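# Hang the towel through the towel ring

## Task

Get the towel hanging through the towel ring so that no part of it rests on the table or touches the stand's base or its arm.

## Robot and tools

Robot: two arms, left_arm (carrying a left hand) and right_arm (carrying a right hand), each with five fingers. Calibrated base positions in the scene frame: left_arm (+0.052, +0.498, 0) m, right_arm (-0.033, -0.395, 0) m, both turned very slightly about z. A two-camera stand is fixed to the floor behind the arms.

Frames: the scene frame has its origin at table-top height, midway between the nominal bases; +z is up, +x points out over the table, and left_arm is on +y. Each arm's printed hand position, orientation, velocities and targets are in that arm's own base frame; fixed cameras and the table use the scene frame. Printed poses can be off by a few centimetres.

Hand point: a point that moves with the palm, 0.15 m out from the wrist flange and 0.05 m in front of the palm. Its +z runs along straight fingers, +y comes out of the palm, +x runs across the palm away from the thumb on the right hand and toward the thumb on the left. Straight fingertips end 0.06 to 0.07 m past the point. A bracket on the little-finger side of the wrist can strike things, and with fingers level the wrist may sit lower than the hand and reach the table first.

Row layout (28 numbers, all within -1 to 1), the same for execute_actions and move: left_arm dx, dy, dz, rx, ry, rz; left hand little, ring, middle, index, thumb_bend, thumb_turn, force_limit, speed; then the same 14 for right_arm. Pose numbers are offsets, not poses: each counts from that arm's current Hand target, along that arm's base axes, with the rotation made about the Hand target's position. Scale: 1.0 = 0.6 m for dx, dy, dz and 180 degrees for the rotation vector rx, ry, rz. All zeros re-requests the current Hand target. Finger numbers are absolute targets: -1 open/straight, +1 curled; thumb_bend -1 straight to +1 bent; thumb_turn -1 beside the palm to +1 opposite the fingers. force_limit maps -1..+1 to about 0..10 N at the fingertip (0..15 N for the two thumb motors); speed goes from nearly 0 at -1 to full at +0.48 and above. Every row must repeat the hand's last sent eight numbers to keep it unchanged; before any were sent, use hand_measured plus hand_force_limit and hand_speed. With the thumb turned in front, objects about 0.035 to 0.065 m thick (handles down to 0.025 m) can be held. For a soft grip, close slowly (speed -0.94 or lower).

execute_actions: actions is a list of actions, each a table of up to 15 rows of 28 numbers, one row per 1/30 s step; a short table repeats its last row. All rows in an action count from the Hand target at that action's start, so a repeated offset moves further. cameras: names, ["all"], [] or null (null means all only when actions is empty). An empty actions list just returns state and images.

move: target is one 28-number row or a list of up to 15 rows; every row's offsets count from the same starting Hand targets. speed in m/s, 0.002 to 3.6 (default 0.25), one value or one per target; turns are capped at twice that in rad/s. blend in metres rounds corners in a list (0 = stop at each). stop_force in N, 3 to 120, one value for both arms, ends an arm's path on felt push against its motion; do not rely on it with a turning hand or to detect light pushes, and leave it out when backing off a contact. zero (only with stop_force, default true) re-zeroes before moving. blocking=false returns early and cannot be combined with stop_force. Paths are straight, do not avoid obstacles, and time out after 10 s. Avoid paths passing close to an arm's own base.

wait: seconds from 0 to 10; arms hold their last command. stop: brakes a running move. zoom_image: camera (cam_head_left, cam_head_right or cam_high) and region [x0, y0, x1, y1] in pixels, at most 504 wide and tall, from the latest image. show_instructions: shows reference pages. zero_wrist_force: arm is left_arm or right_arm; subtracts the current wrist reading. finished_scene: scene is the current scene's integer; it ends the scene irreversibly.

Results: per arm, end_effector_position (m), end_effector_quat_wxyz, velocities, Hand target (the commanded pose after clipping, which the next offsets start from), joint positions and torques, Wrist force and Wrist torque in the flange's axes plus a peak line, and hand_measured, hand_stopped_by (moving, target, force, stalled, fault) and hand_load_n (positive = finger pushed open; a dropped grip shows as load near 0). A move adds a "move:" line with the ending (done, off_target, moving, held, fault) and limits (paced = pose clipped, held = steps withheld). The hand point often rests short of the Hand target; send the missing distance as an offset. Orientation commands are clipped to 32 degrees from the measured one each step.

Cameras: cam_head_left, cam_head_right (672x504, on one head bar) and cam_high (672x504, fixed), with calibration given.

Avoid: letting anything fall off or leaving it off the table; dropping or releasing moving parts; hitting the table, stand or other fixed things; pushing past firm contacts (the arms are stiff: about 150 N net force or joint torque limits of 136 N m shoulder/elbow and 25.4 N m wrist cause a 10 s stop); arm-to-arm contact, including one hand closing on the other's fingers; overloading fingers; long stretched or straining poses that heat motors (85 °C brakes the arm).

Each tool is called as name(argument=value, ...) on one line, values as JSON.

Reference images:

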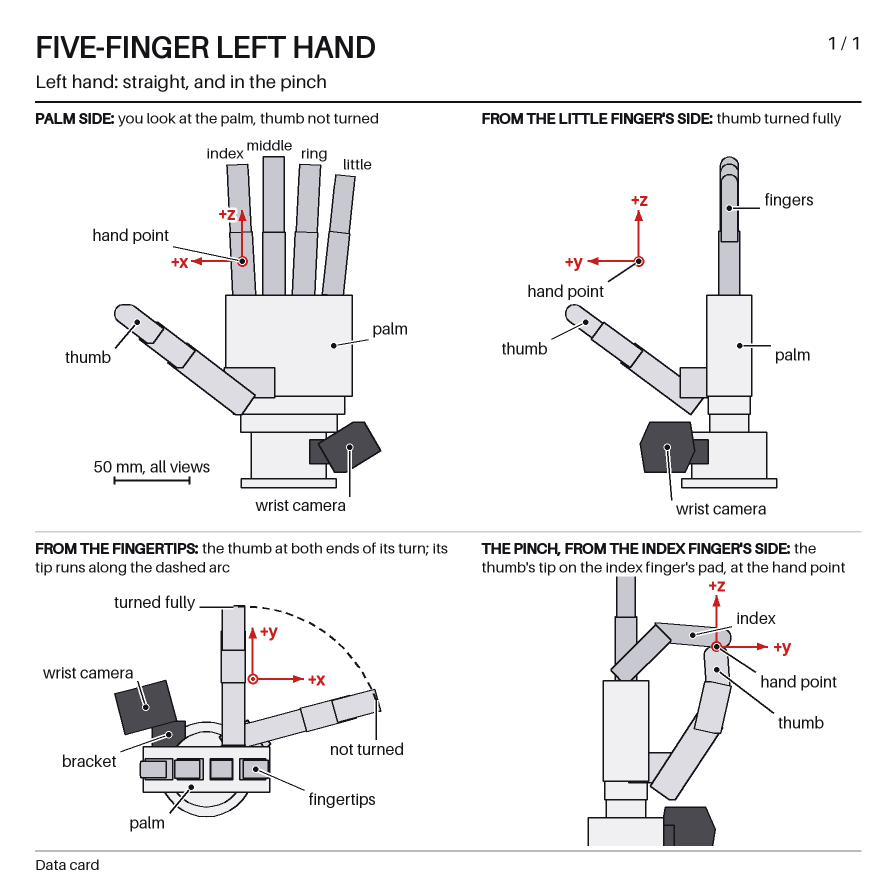

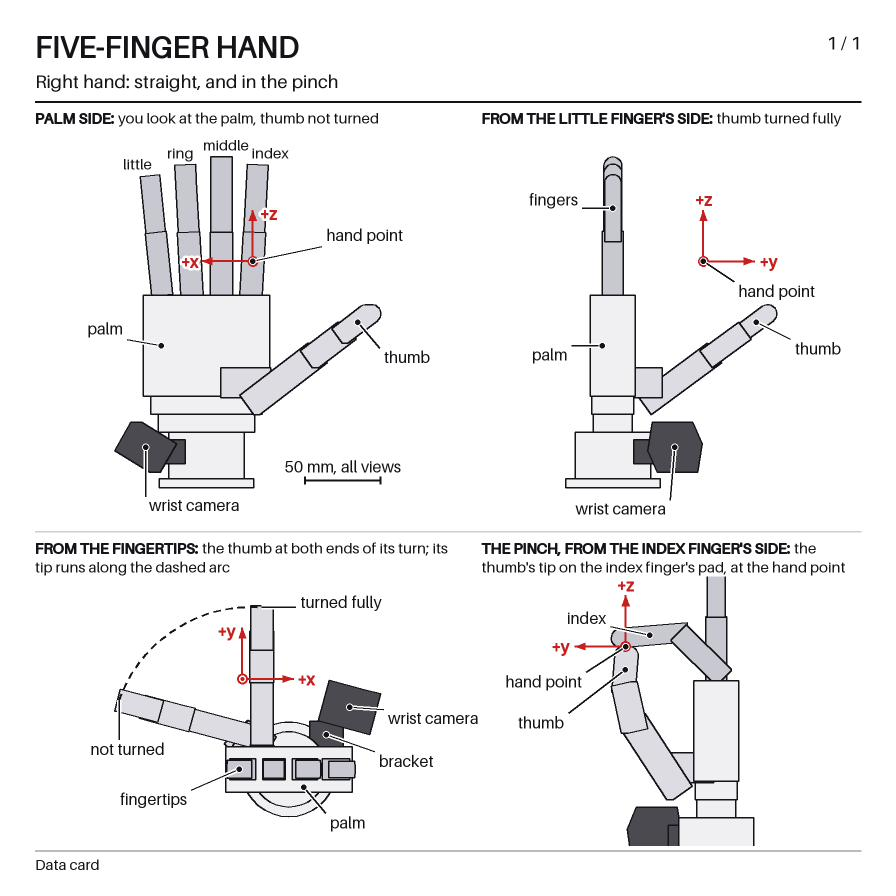

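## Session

execute_actions(actions=[])

zoom_image(camera="cam_high", region=[60, 180, 400, 500])

Scene clock: 0.00 s.
left_arm: end_effector_position=(+0.4285, +0.1203, +0.2859) hand_measured=(-1.000, -1.000, -1.000, -1.000, -1.000, -1.000) hand_load_n=(+0.0, +0.0, +0.0, +0.0, +0.0, +0.0) hand_stopped_by=(target, target, target, target, target, target) hand_force_limit=0.00 hand_speed=-0.80 end_effector_quat_wxyz=(+0.189, +0.713, +0.675, +0.014) | right_arm: end_effector_position=(+0.4733, +0.3519, +0.1287) hand_measured=(-1.000, -1.000, -1.000, -1.000, -1.000, -1.000) hand_load_n=(+0.0, +0.0, +0.0, +0.0, +0.0, +0.0) hand_stopped_by=(target, target, target, target, target, target) hand_force_limit=0.00 hand_speed=-0.80 end_effector_quat_wxyz=(+0.524, +0.502, +0.631, +0.274)
Joint positions: left_arm=[4.024 -1.63 -1.719 1.757 -1.191 0.942] | right_arm=[0.779 -1.001 1.848 -0.34 2.476 -0.006]
Joint velocities: within noise
Joint torques (N m): no reading
Motor temperatures (°C): left_arm=[32 31 33 38 39 40] | right_arm=[31 34 28 37 40 43]
Wrist force (N): no reading
Wrist torque (N m): no reading
Wrist force, peak (N): no reading
Hand target: left_arm +0.4285, +0.1203, +0.2859; +0.189, +0.713, +0.675, +0.014 | right_arm +0.4733, +0.3519, +0.1287; +0.524, +0.502, +0.631, +0.274

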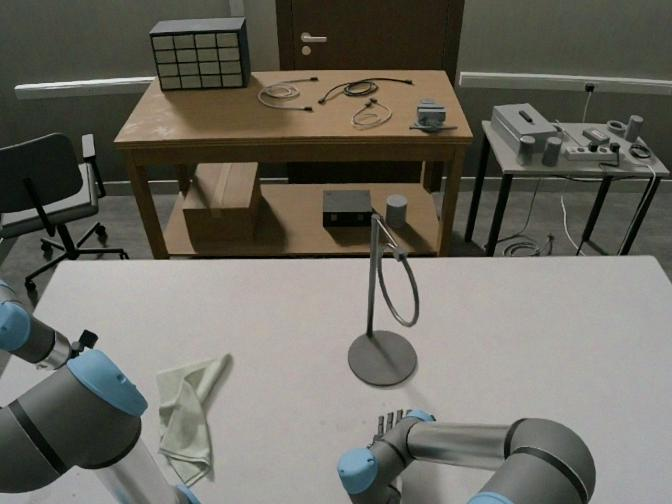

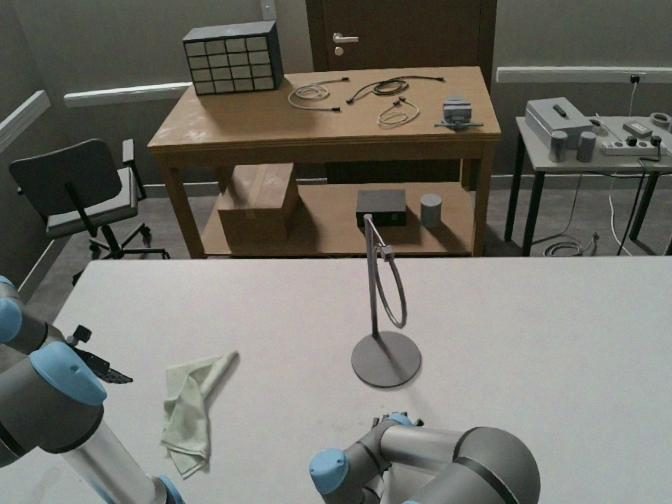

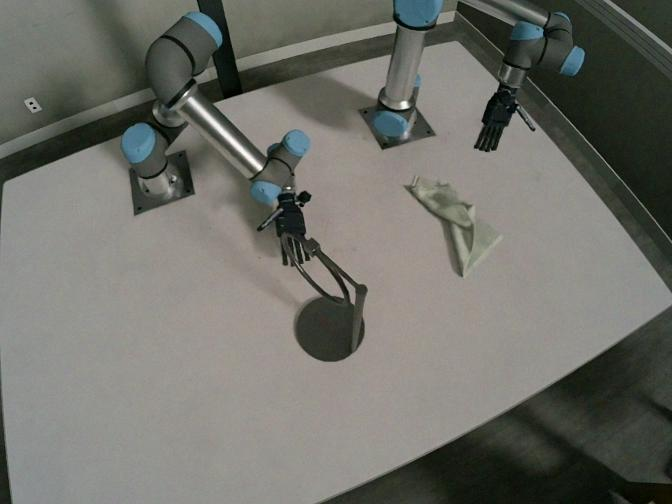

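Scaled by 1.482 from the camera's 672x504 image, which has a finer 960x720 frame.

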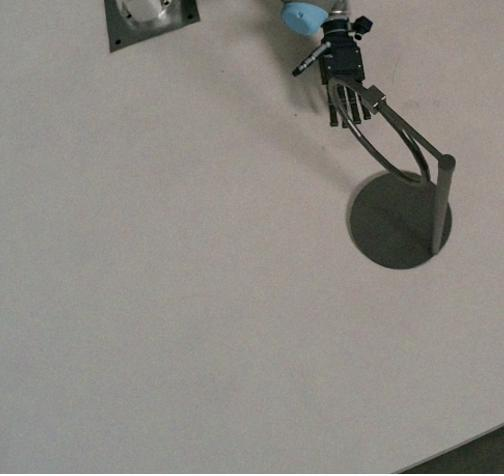

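zoom_image(camera="cam_high", region=[390, 150, 530, 290])

zoom_image(camera="cam_head_left", region=[120, 330, 280, 504])

zoom_image(camera="cam_head_right", region=[120, 330, 280, 504])

zoom_image(camera="cam_head_left", region=[330, 190, 450, 400])

zoom_image(camera="cam_head_right", region=[330, 190, 450, 400])

zoom_image(camera="cam_high", region=[240, 180, 400, 380])

Scaled by 3.600 from the camera's 672x504 image, which has a finer 960x720 frame.

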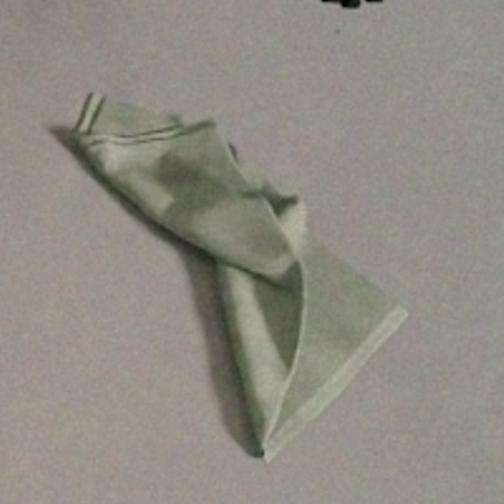

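Scaled by 2.897 from the camera's 672x504 image, which has a finer 960x720 frame.

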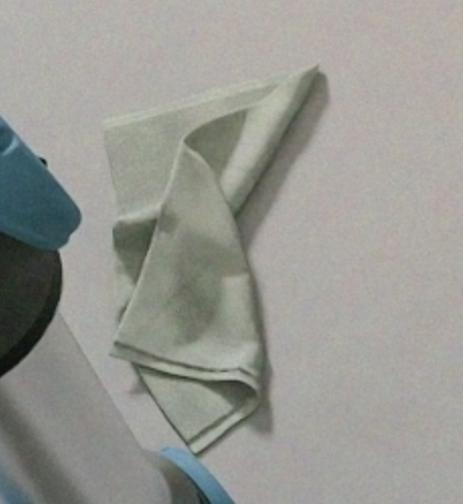

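Scaled by 2.897 from the camera's 672x504 image, which has a finer 960x720 frame.

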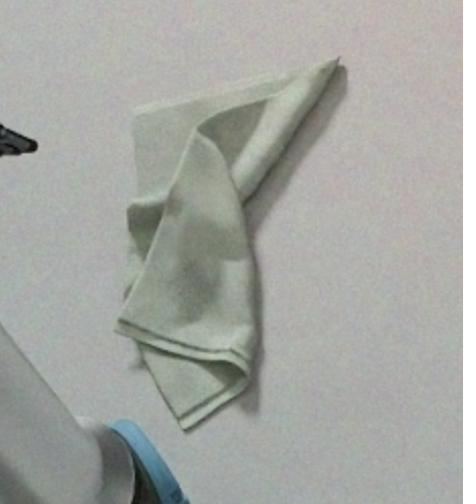

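Scaled by 2.400 from the camera's 672x504 image, which has a finer 960x720 frame.

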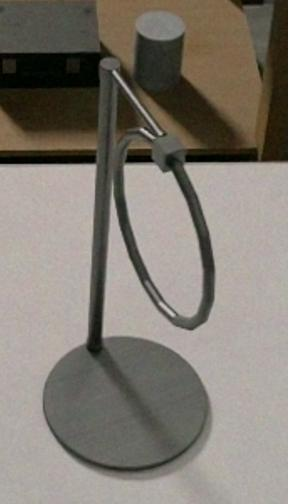

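Scaled by 2.400 from the camera's 672x504 image, which has a finer 960x720 frame.

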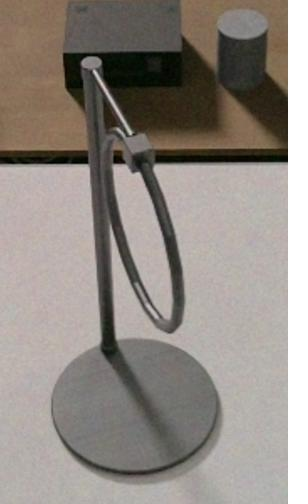

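Scaled by 2.520 from the camera's 672x504 image, which has a finer 960x720 frame.

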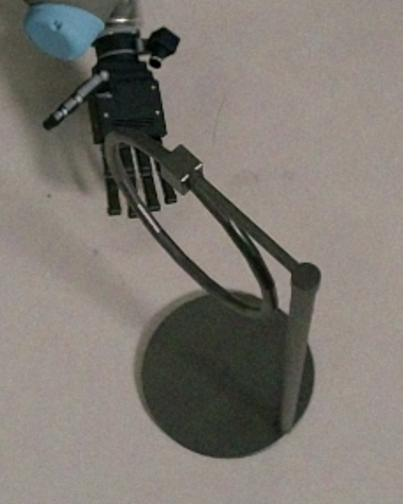

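zoom_image(camera="cam_head_left", region=[365, 205, 425, 265])

zoom_image(camera="cam_head_right", region=[355, 205, 415, 265])

zoom_image(camera="cam_head_left", region=[365, 275, 425, 335])

zoom_image(camera="cam_head_right", region=[355, 275, 415, 335])

Scaled by 8.400 from the camera's 672x504 image, which has a finer 960x720 frame.

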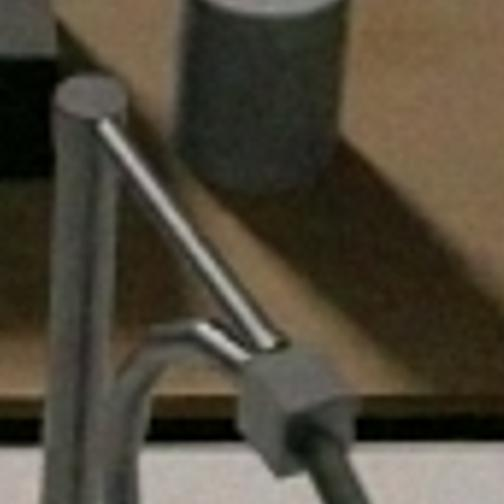

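Scaled by 8.400 from the camera's 672x504 image, which has a finer 960x720 frame.

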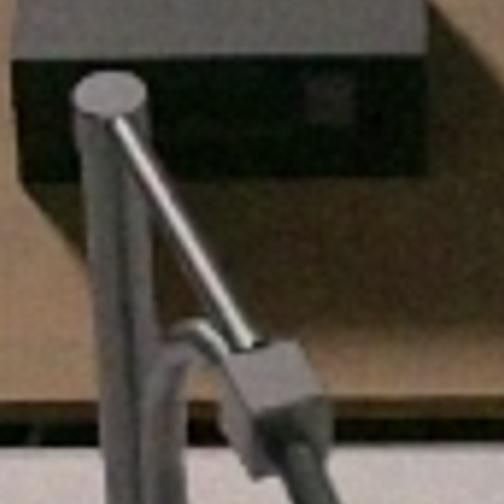

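Scaled by 8.400 from the camera's 672x504 image, which has a finer 960x720 frame.

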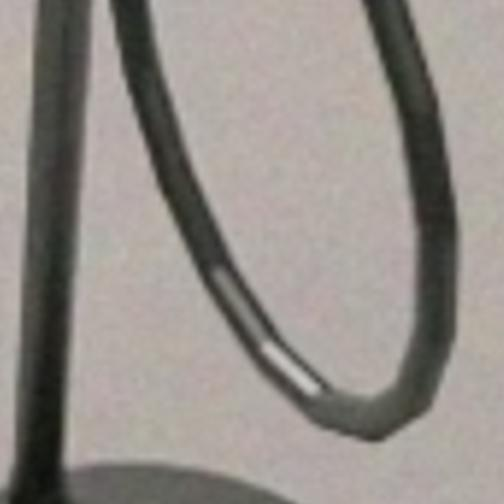

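Scaled by 8.400 from the camera's 672x504 image, which has a finer 960x720 frame.

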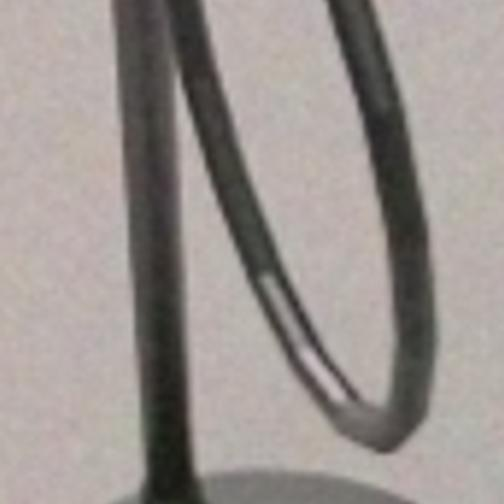

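move(target=[-0.1285,-0.2062,-0.2098,-0.2309,0.2999,0.5052,-1,-1,-1,-1,-1,1,0,0,0,0,0,0,0,0,-1,-1,-1,-1,-1,-1,0,-0.8], speed=0.3, cameras=["all"])

zoom_image(camera="cam_high", region=[390, 120, 550, 280])

zoom_image(camera="cam_head_right", region=[100, 320, 280, 500])

zoom_image(camera="cam_head_left", region=[100, 320, 280, 500])

Scene clock: 92.07 s.
left_arm: end_effector_position=(+0.3514, -0.0034, +0.1600) hand_measured=(-1.000, -1.000, -1.000, -1.000, -1.000, +1.000) hand_load_n=(+0.0, +0.0, +0.0, +0.0, +0.0, +0.0) hand_stopped_by=(target, target, target, target, target, target) hand_force_limit=0.00 hand_speed=0.00 end_effector_quat_wxyz=(+0.044, -0.114, +0.926, -0.356) | right_arm: end_effector_position=(+0.4733, +0.3519, +0.1287) hand_measured=(-1.000, -1.000, -1.000, -1.000, -1.000, -1.000) hand_load_n=(+0.0, +0.0, +0.0, -0.5, +0.0, +0.0) hand_stopped_by=(target, target, target, target, target, target) hand_force_limit=0.00 hand_speed=-0.80 end_effector_quat_wxyz=(+0.524, +0.502, +0.631, +0.274)
Joint positions: left_arm=[3.845 -1.849 -1.894 1.792 -0.926 -0.983] | right_arm=[0.779 -1.001 1.848 -0.34 2.476 -0.006]
Joint torques (N m): left_arm=[-5.54 31.08 18.94 -3.61 -0.07 -0.97] | right_arm=[0.23 -37.6 -16.31 0.33 0.94 0.01]
Wrist force (N): left_arm=[1.5 -2.4 0.4] | right_arm=[0.0 -0.1 0.3]
Wrist torque (N m): left_arm=[-0.38 -0.17 0.03] | right_arm=[-0.03 -0.01 -0.01]
Wrist force, peak (N): left_arm=[1.7 -2.4 0.8] | right_arm=[0.2 0.2 0.7]
Hand target: left_arm +0.3514, -0.0035, +0.1600; +0.044, -0.114, +0.926, -0.356 | right_arm +0.4733, +0.3519, +0.1287; +0.524, +0.502, +0.631, +0.274
Off the commanded pose: left_arm 0.000 m, 0 deg | right_arm 0.000 m, 0 deg.
move: done

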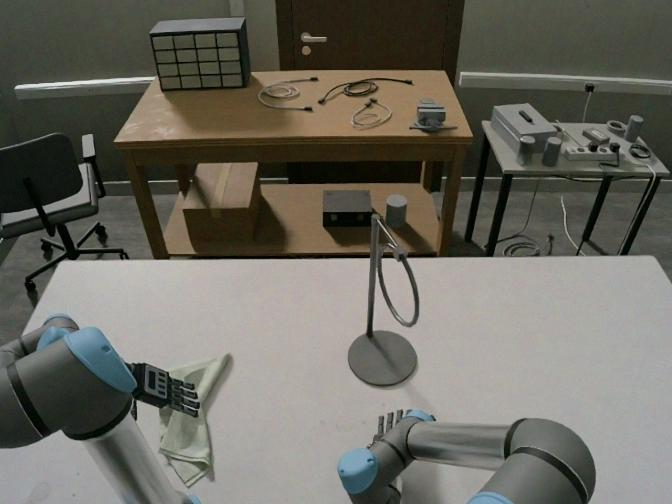

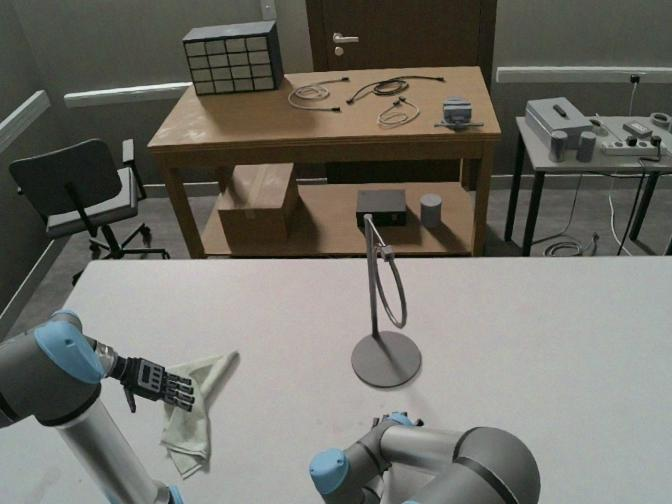

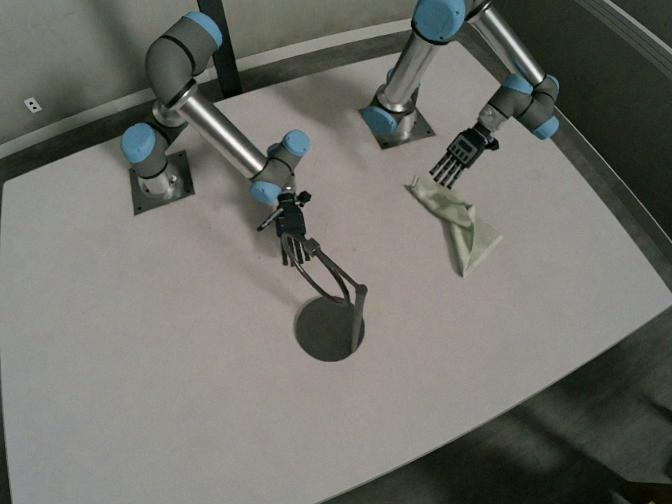

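Scaled by 3.150 from the camera's 672x504 image, which has a finer 960x720 frame.

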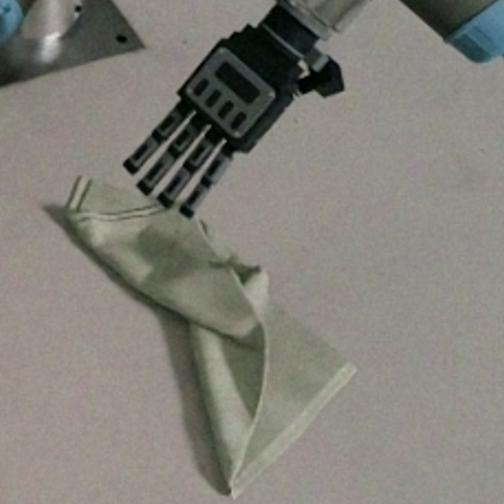

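Scaled by 2.800 from the camera's 672x504 image, which has a finer 960x720 frame.

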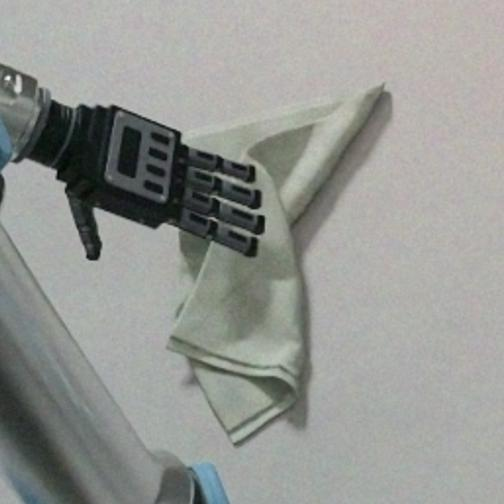

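Scaled by 2.800 from the camera's 672x504 image, which has a finer 960x720 frame.

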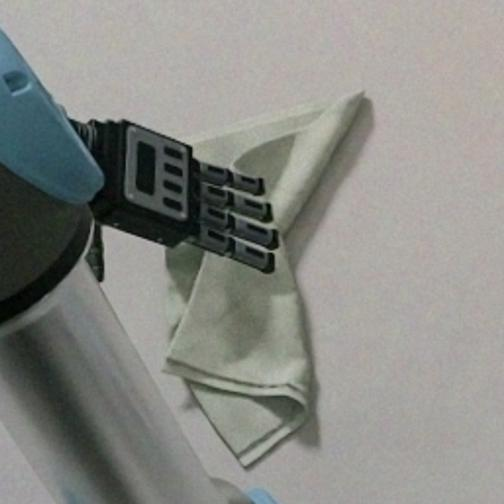

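move(target=[0.0169,-0.006,-0.2133,0,0,0,-1,-1,-1,-1,-1,1,0,0,0,0,0,0,0,0,-1,-1,-1,-1,-1,-1,0,-0.8], speed=0.15)

move(target=[0,0,-0.05,0,0,0,-1,-1,-1,-1,-1,1,0,0,0,0,0,0,0,0,-1,-1,-1,-1,-1,-1,0,-0.8], speed=0.01, stop_force=3, cameras=["all"])

zoom_image(camera="cam_head_left", region=[100, 320, 280, 500])

zoom_image(camera="cam_head_right", region=[100, 320, 280, 500])

zoom_image(camera="cam_high", region=[390, 120, 550, 280])

Scene clock: 107.00 s.
left_arm: end_effector_position=(+0.3615, -0.0071, +0.0321) hand_measured=(-1.000, -1.000, -1.000, -1.000, -1.000, +1.000) hand_load_n=(+0.0, +0.0, +0.0, +0.0, +0.0, +0.0) hand_stopped_by=(target, target, target, target, target, target) hand_force_limit=0.00 hand_speed=0.00 end_effector_quat_wxyz=(+0.044, -0.114, +0.926, -0.356) | right_arm: end_effector_position=(+0.4733, +0.3519, +0.1287) hand_measured=(-1.000, -1.000, -1.000, -1.000, -1.000, -1.000) hand_load_n=(+0.0, +0.0, +0.0, +0.0, +0.0, +0.0) hand_stopped_by=(target, target, target, target, target, target) hand_force_limit=0.00 hand_speed=-0.80 end_effector_quat_wxyz=(+0.524, +0.502, +0.631, +0.274)
Joint positions: left_arm=[3.819 -2.085 -1.966 2.119 -0.917 -1.014] | right_arm=[0.779 -1.001 1.848 -0.34 2.476 -0.006]
Joint torques (N m): left_arm=[6.46 23.87 16.64 -1.49 0.04 0.62] | right_arm=[-1 -38.04 -15.31 0.39 1.24 0.13]
Wrist force (N): left_arm=[1.5 -2.2 0.6] | right_arm=[-0.1 0.0 0.1]
Wrist torque (N m): left_arm=[-0.31 -0.13 0.16] | right_arm=[-0.01 0.01 -0.01]
Wrist force, peak (N): left_arm=[1.6 -3.2 -0.4] | right_arm=[0.5 -0.5 0.4]
Hand target: left_arm +0.3615, -0.0071, +0.0321; +0.044, -0.114, +0.926, -0.356 | right_arm +0.4733, +0.3519, +0.1287; +0.524, +0.502, +0.631, +0.274
Off the commanded pose: left_arm 0.000 m, 0 deg | right_arm 0.000 m, 0 deg.
move: done

Scene clock: 109.73 s.
left_arm: end_effector_position=(+0.3615, -0.0071, +0.0131) hand_measured=(-1.000, -1.000, -1.000, -1.000, -1.000, +1.000) hand_load_n=(+0.0, +0.0, +0.0, +0.0, +0.0, +0.0) hand_stopped_by=(target, target, target, target, target, target) hand_force_limit=0.00 hand_speed=0.00 end_effector_quat_wxyz=(+0.044, -0.114, +0.926, -0.356) | right_arm: end_effector_position=(+0.4733, +0.3519, +0.1287) hand_measured=(-1.000, -1.000, -1.000, -1.000, -1.000, -1.000) hand_load_n=(+0.0, +0.0, +0.0, +0.0, +0.0, +0.0) hand_stopped_by=(target, target, target, target, target, target) hand_force_limit=0.00 hand_speed=-0.80 end_effector_quat_wxyz=(+0.524, +0.502, +0.631, +0.274)
Joint positions: left_arm=[3.819 -2.124 -1.972 2.164 -0.917 -1.014] | right_arm=[0.779 -1.001 1.848 -0.34 2.476 -0.006]
Joint torques (N m): left_arm=[2.69 35.45 12.12 -3.17 -0.86 0.81] | right_arm=[-0.86 -37.58 -14.55 0.47 1.17 0.05]
Wrist force (N): left_arm=[1.6 -5.1 -1.4] | right_arm=[0.0 0.1 0.2]
Wrist torque (N m): left_arm=[-0.12 -0.15 0.23] | right_arm=[0.00 -0.01 0.01]
Wrist force, peak (N): left_arm=[1.4 -8.3 -8.2] | right_arm=[0.4 0.3 0.3]
Hand target: left_arm +0.3615, -0.0071, +0.0131; +0.044, -0.114, +0.926, -0.356 (not the last commanded pose) | right_arm +0.4733, +0.3519, +0.1287; +0.524, +0.502, +0.631, +0.274
Off the commanded pose: left_arm 0.011 m, 0 deg | right_arm 0.000 m, 0 deg.
move: contact (left_arm)

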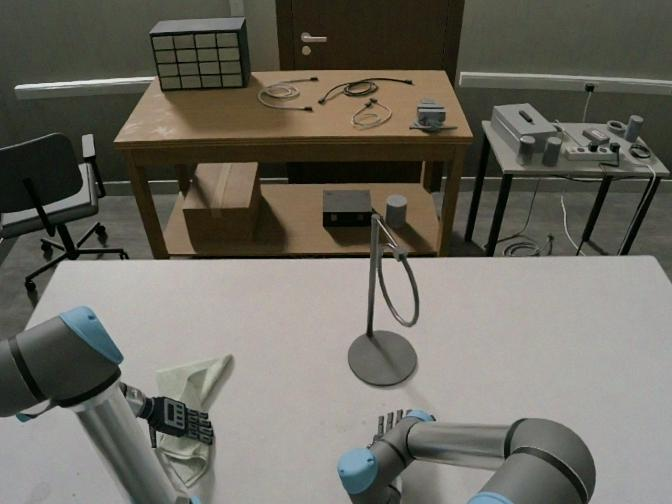

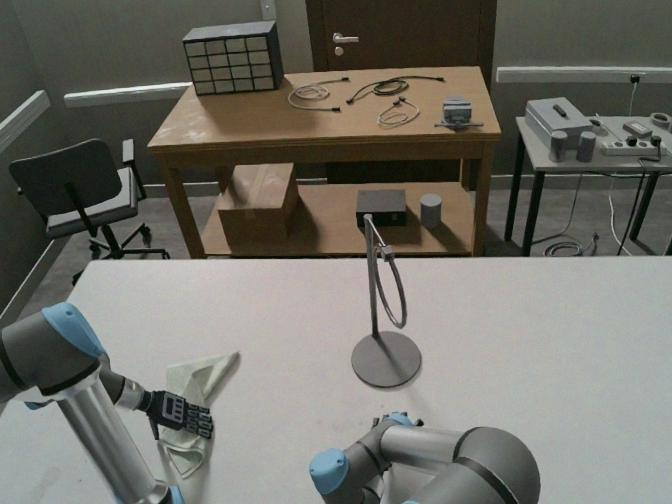

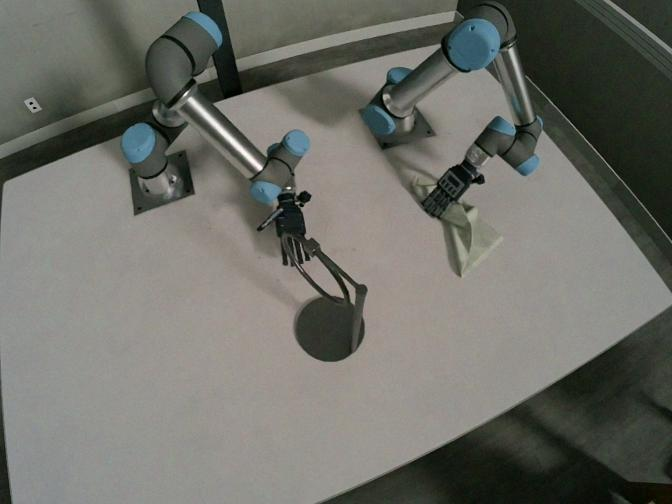

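Scaled by 2.800 from the camera's 672x504 image, which has a finer 960x720 frame.

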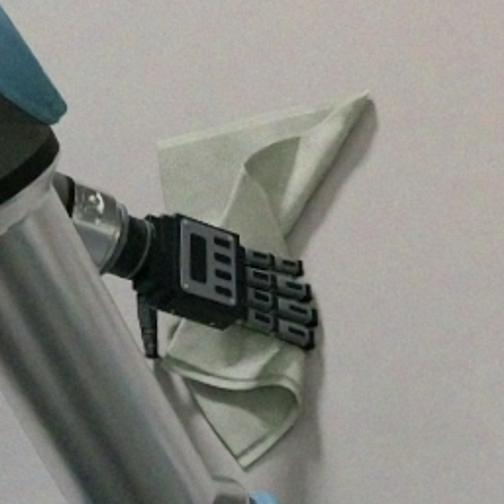

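Scaled by 2.800 from the camera's 672x504 image, which has a finer 960x720 frame.

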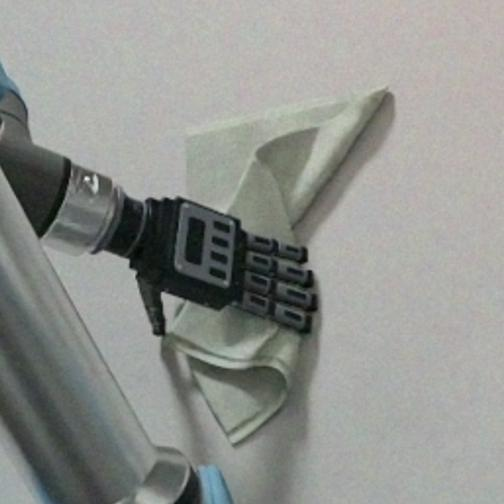

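Scaled by 3.150 from the camera's 672x504 image, which has a finer 960x720 frame.

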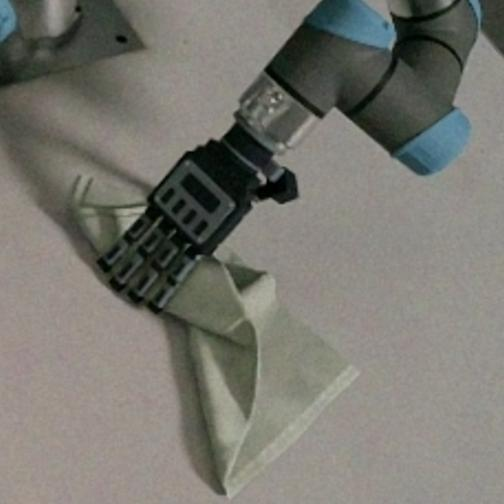

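move(target=[0,0,0.02,0,0,0,-0.65,-0.65,-0.65,-0.65,-1,1,0,-0.6,0,0,0,0,0,0,-1,-1,-1,-1,-1,-1,0,-0.8], speed=0.05)

move(target=[0,0,0.0155,0,0,0,-0.25,-0.25,-0.25,-0.25,-1,1,0,-0.6,0,0,0,0,0,0,-1,-1,-1,-1,-1,-1,0,-0.8], speed=0.05, cameras=["cam_head_right"])

zoom_image(camera="cam_head_right", region=[100, 320, 280, 500])

Scene clock: 115.80 s.
left_arm: end_effector_position=(+0.3615, -0.0070, +0.0251) hand_measured=(-0.650, -0.784, -0.970, -0.784, -1.000, +1.000) hand_load_n=(+0.0, +0.0, +0.0, +0.0, +0.0, +0.0) hand_stopped_by=(target, force, force, force, target, target) hand_force_limit=0.00 hand_speed=-0.60 end_effector_quat_wxyz=(+0.044, -0.114, +0.926, -0.356) | right_arm: end_effector_position=(+0.4733, +0.3519, +0.1287) hand_measured=(-1.000, -1.000, -1.000, -1.000, -1.000, -1.000) hand_load_n=(+0.0, +0.0, +0.0, +0.0, +0.0, +0.0) hand_stopped_by=(target, target, target, target, target, target) hand_force_limit=0.00 hand_speed=-0.80 end_effector_quat_wxyz=(+0.524, +0.502, +0.631, +0.274)
Joint positions: left_arm=[3.819 -2.099 -1.969 2.136 -0.917 -1.014] | right_arm=[0.779 -1.001 1.848 -0.34 2.476 -0.006]
Joint torques (N m): left_arm=[-0.71 24.42 11.1 -1.18 -0.48 0.15] | right_arm=[-0.4 -39.47 -14.04 0.44 1.19 0.26]
Wrist force (N): left_arm=[0.9 -2.3 0.6] | right_arm=[0.3 0.2 0.2]
Wrist torque (N m): left_arm=[-0.32 -0.05 0.13] | right_arm=[0.02 -0.05 0.03]
Wrist force, peak (N): left_arm=[1.7 -12.7 -2.1] | right_arm=[0.4 0.2 0.4]
Hand target: left_arm +0.3615, -0.0071, +0.0251; +0.044, -0.114, +0.926, -0.356 | right_arm +0.4733, +0.3519, +0.1287; +0.524, +0.502, +0.631, +0.274
Off the commanded pose: left_arm 0.000 m, 0 deg | right_arm 0.000 m, 0 deg.
move: done

Scene clock: 116.73 s.
left_arm: end_effector_position=(+0.3615, -0.0070, +0.0344) hand_measured=(-0.250, -0.250, -0.250, -0.250, -1.000, +1.000) hand_load_n=(+0.0, +0.5, +0.0, +0.0, +0.0, +0.0) hand_stopped_by=(target, target, target, target, target, target) hand_force_limit=0.00 hand_speed=-0.60 end_effector_quat_wxyz=(+0.044, -0.114, +0.926, -0.356) | right_arm: end_effector_position=(+0.4733, +0.3519, +0.1287) hand_measured=(-1.000, -1.000, -1.000, -1.000, -1.000, -1.000) hand_load_n=(+0.0, +0.0, +0.0, +0.0, +0.0, +0.0) hand_stopped_by=(target, target, target, target, target, target) hand_force_limit=0.00 hand_speed=-0.80 end_effector_quat_wxyz=(+0.524, +0.502, +0.631, +0.274)
Joint positions: left_arm=[3.819 -2.081 -1.965 2.114 -0.917 -1.014] | right_arm=[0.779 -1.001 1.848 -0.34 2.476 -0.006]
Joint torques (N m): left_arm=[-1.05 23.01 8.55 -0.94 -0.55 -0.29] | right_arm=[0.01 -38.92 -14.26 0.37 1.18 0.24]
Wrist force (N): left_arm=[0.9 -2.5 0.6] | right_arm=[0.3 0.1 0.1]
Wrist torque (N m): left_arm=[-0.31 -0.05 0.15] | right_arm=[0.01 -0.05 0.02]
Wrist force, peak (N): left_arm=[1.1 -2.7 0.6] | right_arm=[0.0 0.1 0.4]
Hand target: left_arm +0.3615, -0.0071, +0.0344; +0.044, -0.114, +0.926, -0.356 | right_arm +0.4733, +0.3519, +0.1287; +0.524, +0.502, +0.631, +0.274
Off the commanded pose: left_arm 0.000 m, 0 deg | right_arm 0.000 m, 0 deg.
move: done
Images, in order (width x height): cam_head_right 672x504.

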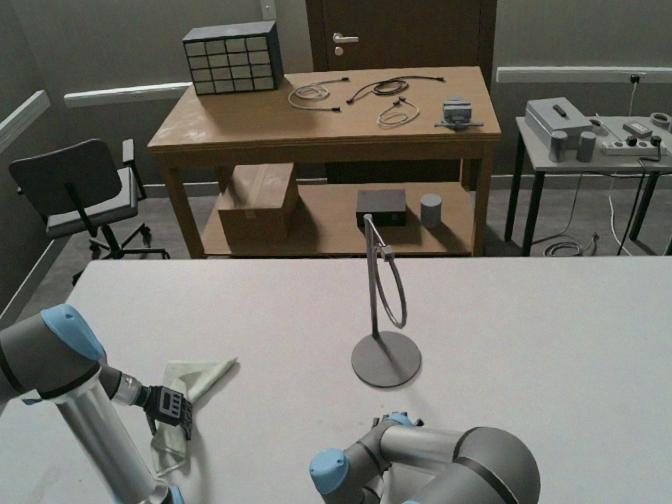

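Scaled by 2.800 from the camera's 672x504 image, which has a finer 960x720 frame.

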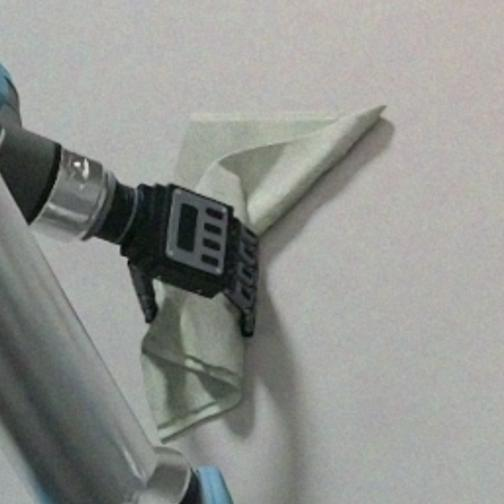

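move(target=[0,0,-0.01,0,0,0,-0.05,-0.05,-0.05,-0.05,-0.6,1,0,-0.75,0,0,0,0,0,0,-1,-1,-1,-1,-1,-1,0,-0.8], speed=0.05)

move(target=[0,0,0,0,0,0,0.35,0.35,0.35,0.35,-0.1,1,0.2,-0.75,0,0,0,0,0,0,-1,-1,-1,-1,-1,-1,0,-0.8], speed=0.05, cameras=["cam_head_right","cam_high"])

zoom_image(camera="cam_head_right", region=[100, 320, 280, 500])

zoom_image(camera="cam_high", region=[390, 120, 550, 280])

Scene clock: 123.23 s.
left_arm: end_effector_position=(+0.3615, -0.0071, +0.0284) hand_measured=(-0.050, -0.050, -0.050, -0.050, -0.600, +1.000) hand_load_n=(+0.0, +0.5, +0.0, +0.0, +1.0, +0.0) hand_stopped_by=(target, target, target, target, target, target) hand_force_limit=0.00 hand_speed=-0.75 end_effector_quat_wxyz=(+0.044, -0.114, +0.926, -0.356) | right_arm: end_effector_position=(+0.4733, +0.3519, +0.1287) hand_measured=(-1.000, -1.000, -1.000, -1.000, -1.000, -1.000) hand_load_n=(+0.0, +0.0, +0.0, +0.0, +0.0, +0.0) hand_stopped_by=(target, target, target, target, target, target) hand_force_limit=0.00 hand_speed=-0.80 end_effector_quat_wxyz=(+0.524, +0.502, +0.631, +0.274)
Joint positions: left_arm=[3.819 -2.093 -1.967 2.128 -0.917 -1.014] | right_arm=[0.779 -1.001 1.848 -0.34 2.476 -0.006]
Joint torques (N m): left_arm=[4.4 36.17 10.49 -3.87 -0.57 -0.19] | right_arm=[-0.07 -39.05 -15.18 0.9 1.55 0.36]
Wrist force (N): left_arm=[1.0 -2.5 -0.4] | right_arm=[0.2 -0.1 0.1]
Wrist torque (N m): left_arm=[-0.33 -0.10 0.15] | right_arm=[-0.02 -0.02 0.00]
Wrist force, peak (N): left_arm=[1.0 -3.3 -0.4] | right_arm=[0.1 0.0 0.6]
Hand target: left_arm +0.3615, -0.0071, +0.0284; +0.044, -0.114, +0.926, -0.356 | right_arm +0.4733, +0.3519, +0.1287; +0.524, +0.502, +0.631, +0.274
Off the commanded pose: left_arm 0.000 m, 0 deg | right_arm 0.000 m, 0 deg.
move: done

Scene clock: 124.10 s.
left_arm: end_effector_position=(+0.3615, -0.0071, +0.0284) hand_measured=(+0.350, +0.350, +0.292, +0.350, -0.420, +1.000) hand_load_n=(+0.0, +0.5, +7.5, +2.5, +10.0, +0.5) hand_stopped_by=(target, target, force, target, force, target) hand_force_limit=0.20 hand_speed=-0.75 end_effector_quat_wxyz=(+0.044, -0.114, +0.926, -0.356) | right_arm: end_effector_position=(+0.4733, +0.3519, +0.1287) hand_measured=(-1.000, -1.000, -1.000, -1.000, -1.000, -1.000) hand_load_n=(+0.0, +0.0, +0.0, +0.0, +0.0, +0.0) hand_stopped_by=(target, target, target, target, target, target) hand_force_limit=0.00 hand_speed=-0.80 end_effector_quat_wxyz=(+0.524, +0.502, +0.631, +0.274)
Joint positions: left_arm=[3.819 -2.093 -1.967 2.128 -0.917 -1.014] | right_arm=[0.779 -1.001 1.848 -0.34 2.476 -0.006]
Joint torques (N m): left_arm=[3.75 35.18 10.93 -3.14 -0.43 -0.09] | right_arm=[-1.36 -39.08 -14.49 0.55 1.22 0.17]
Wrist force (N): left_arm=[1.0 -2.5 0.8] | right_arm=[0.2 0.2 0.3]
Wrist torque (N m): left_arm=[-0.35 -0.07 0.15] | right_arm=[0.01 -0.04 0.02]
Wrist force, peak (N): left_arm=[1.3 -2.6 0.0] | right_arm=[0.0 0.4 0.3]
Hand target: left_arm +0.3615, -0.0071, +0.0284; +0.044, -0.114, +0.926, -0.356 | right_arm +0.4733, +0.3519, +0.1287; +0.524, +0.502, +0.631, +0.274
Off the commanded pose: left_arm 0.000 m, 0 deg | right_arm 0.000 m, 0 deg.
move: done
Images, in order (width x height): cam_head_right 672x504, cam_high 672x504.

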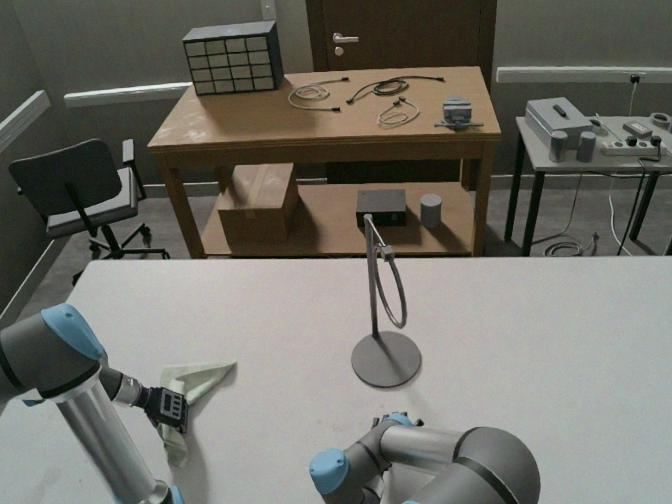

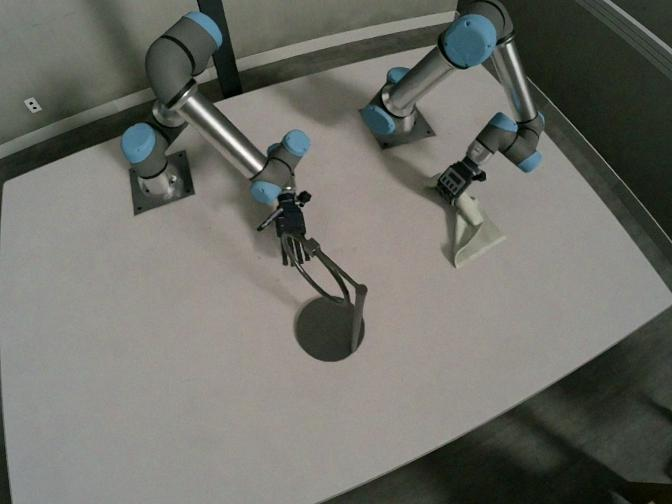

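Scaled by 2.800 from the camera's 672x504 image, which has a finer 960x720 frame.

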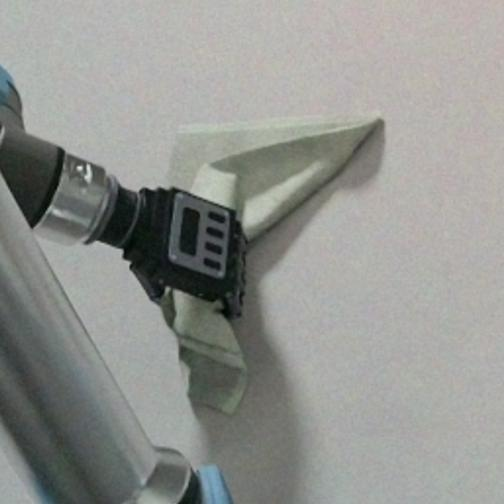

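Scaled by 3.150 from the camera's 672x504 image, which has a finer 960x720 frame.

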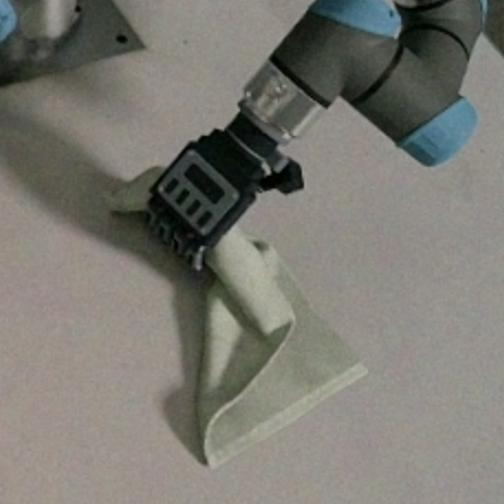

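move(target=[[0,0,0.25,0,0,0,0.35,0.35,0.35,0.35,-0.1,1,0.2,-0.75,0.0065,-0.2333,0.0833,0,0,0,-1,-1,-1,-1,-1,-1,0,-0.8],[0.0705,-0.2445,0.7,-0.3828,0.3568,0.2848,0.35,0.35,0.35,0.35,-0.1,1,0.2,-0.75,0.2603,-0.3653,0.3188,0.6175,0.1328,0.1119,-1,-1,-1,-1,-1,-1,0,-0.8]], speed=0.25, blend=[0.03,0], cameras=["all"])

zoom_image(camera="cam_high", region=[350, 80, 550, 280])

zoom_image(camera="cam_head_left", region=[130, 200, 330, 400])

Scene clock: 164.43 s.
left_arm: end_effector_position=(+0.4038, -0.1538, +0.4484) hand_measured=(+0.350, +0.350, +0.292, +0.350, -0.420, +1.000) hand_load_n=(+0.0, +0.0, +7.0, +2.0, +10.0, +0.5) hand_stopped_by=(target, target, force, target, force, target) hand_force_limit=0.20 hand_speed=-0.75 end_effector_quat_wxyz=(+0.342, +0.619, -0.343, +0.619) | right_arm: end_effector_position=(+0.6294, +0.1327, +0.3200) hand_measured=(-1.000, -1.000, -1.000, -1.000, -1.000, -1.000) hand_load_n=(+0.0, +0.0, +0.0, +0.0, +0.0, +0.0) hand_stopped_by=(target, target, target, target, target, target) hand_force_limit=0.00 hand_speed=-0.80 end_effector_quat_wxyz=(-0.279, +0.650, +0.279, +0.649)
Joint positions: left_arm=[3.825 -1.622 -2.276 0.759 -0.124 -1.574] | right_arm=[-0.346 -1.514 1.869 -0.353 0.412 1.57]
Joint torques (N m): left_arm=[3.48 17.49 16.79 1.36 1.23 -2.3] | right_arm=[8.86 -11.85 -33.36 -2.43 -0.11 1.28]
Wrist force (N): left_arm=[1.7 -0.9 0.3] | right_arm=[-2.3 0.9 0.3]
Wrist torque (N m): left_arm=[-0.37 -0.24 0.33] | right_arm=[0.01 0.30 0.02]
Wrist force, peak (N): left_arm=[1.7 -2.6 0.3] | right_arm=[-2.6 1.2 0.7]
Hand target: left_arm +0.4038, -0.1538, +0.4484; +0.342, +0.619, -0.343, +0.619 | right_arm +0.6295, +0.1327, +0.3200; -0.279, +0.650, +0.280, +0.649
Off the commanded pose: left_arm 0.000 m, 0 deg | right_arm 0.000 m, 0 deg.
move: done

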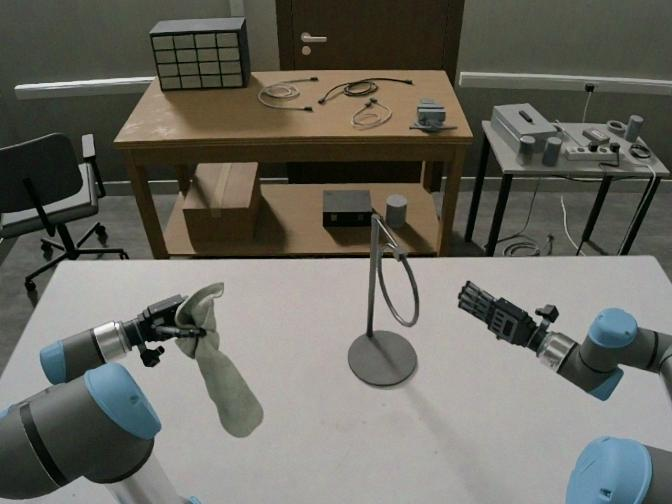

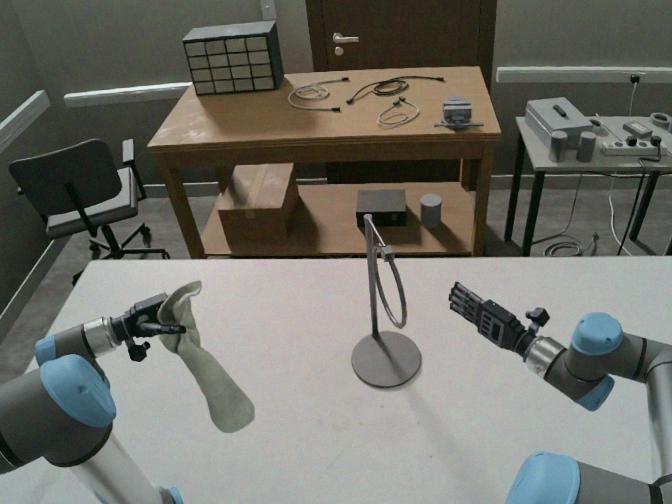

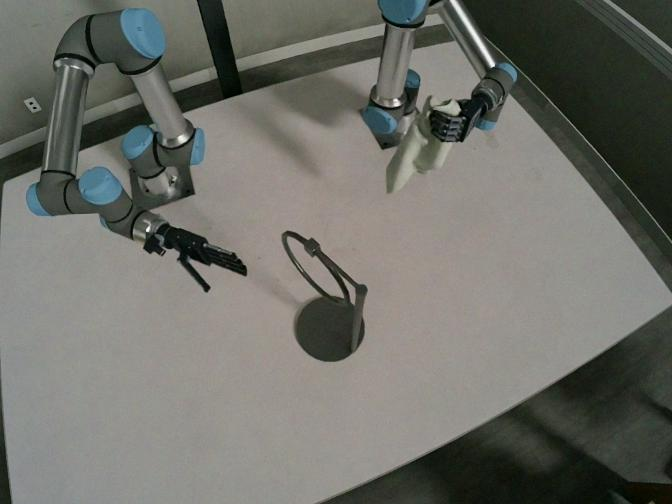

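Scaled by 2.520 from the camera's 672x504 image, which has a finer 960x720 frame.

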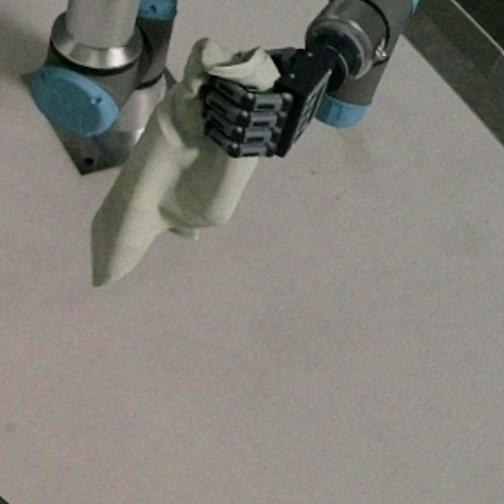

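Scaled by 2.520 from the camera's 672x504 image, which has a finer 960x720 frame.

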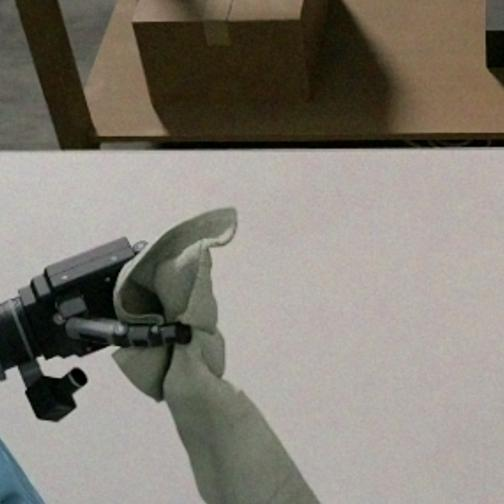

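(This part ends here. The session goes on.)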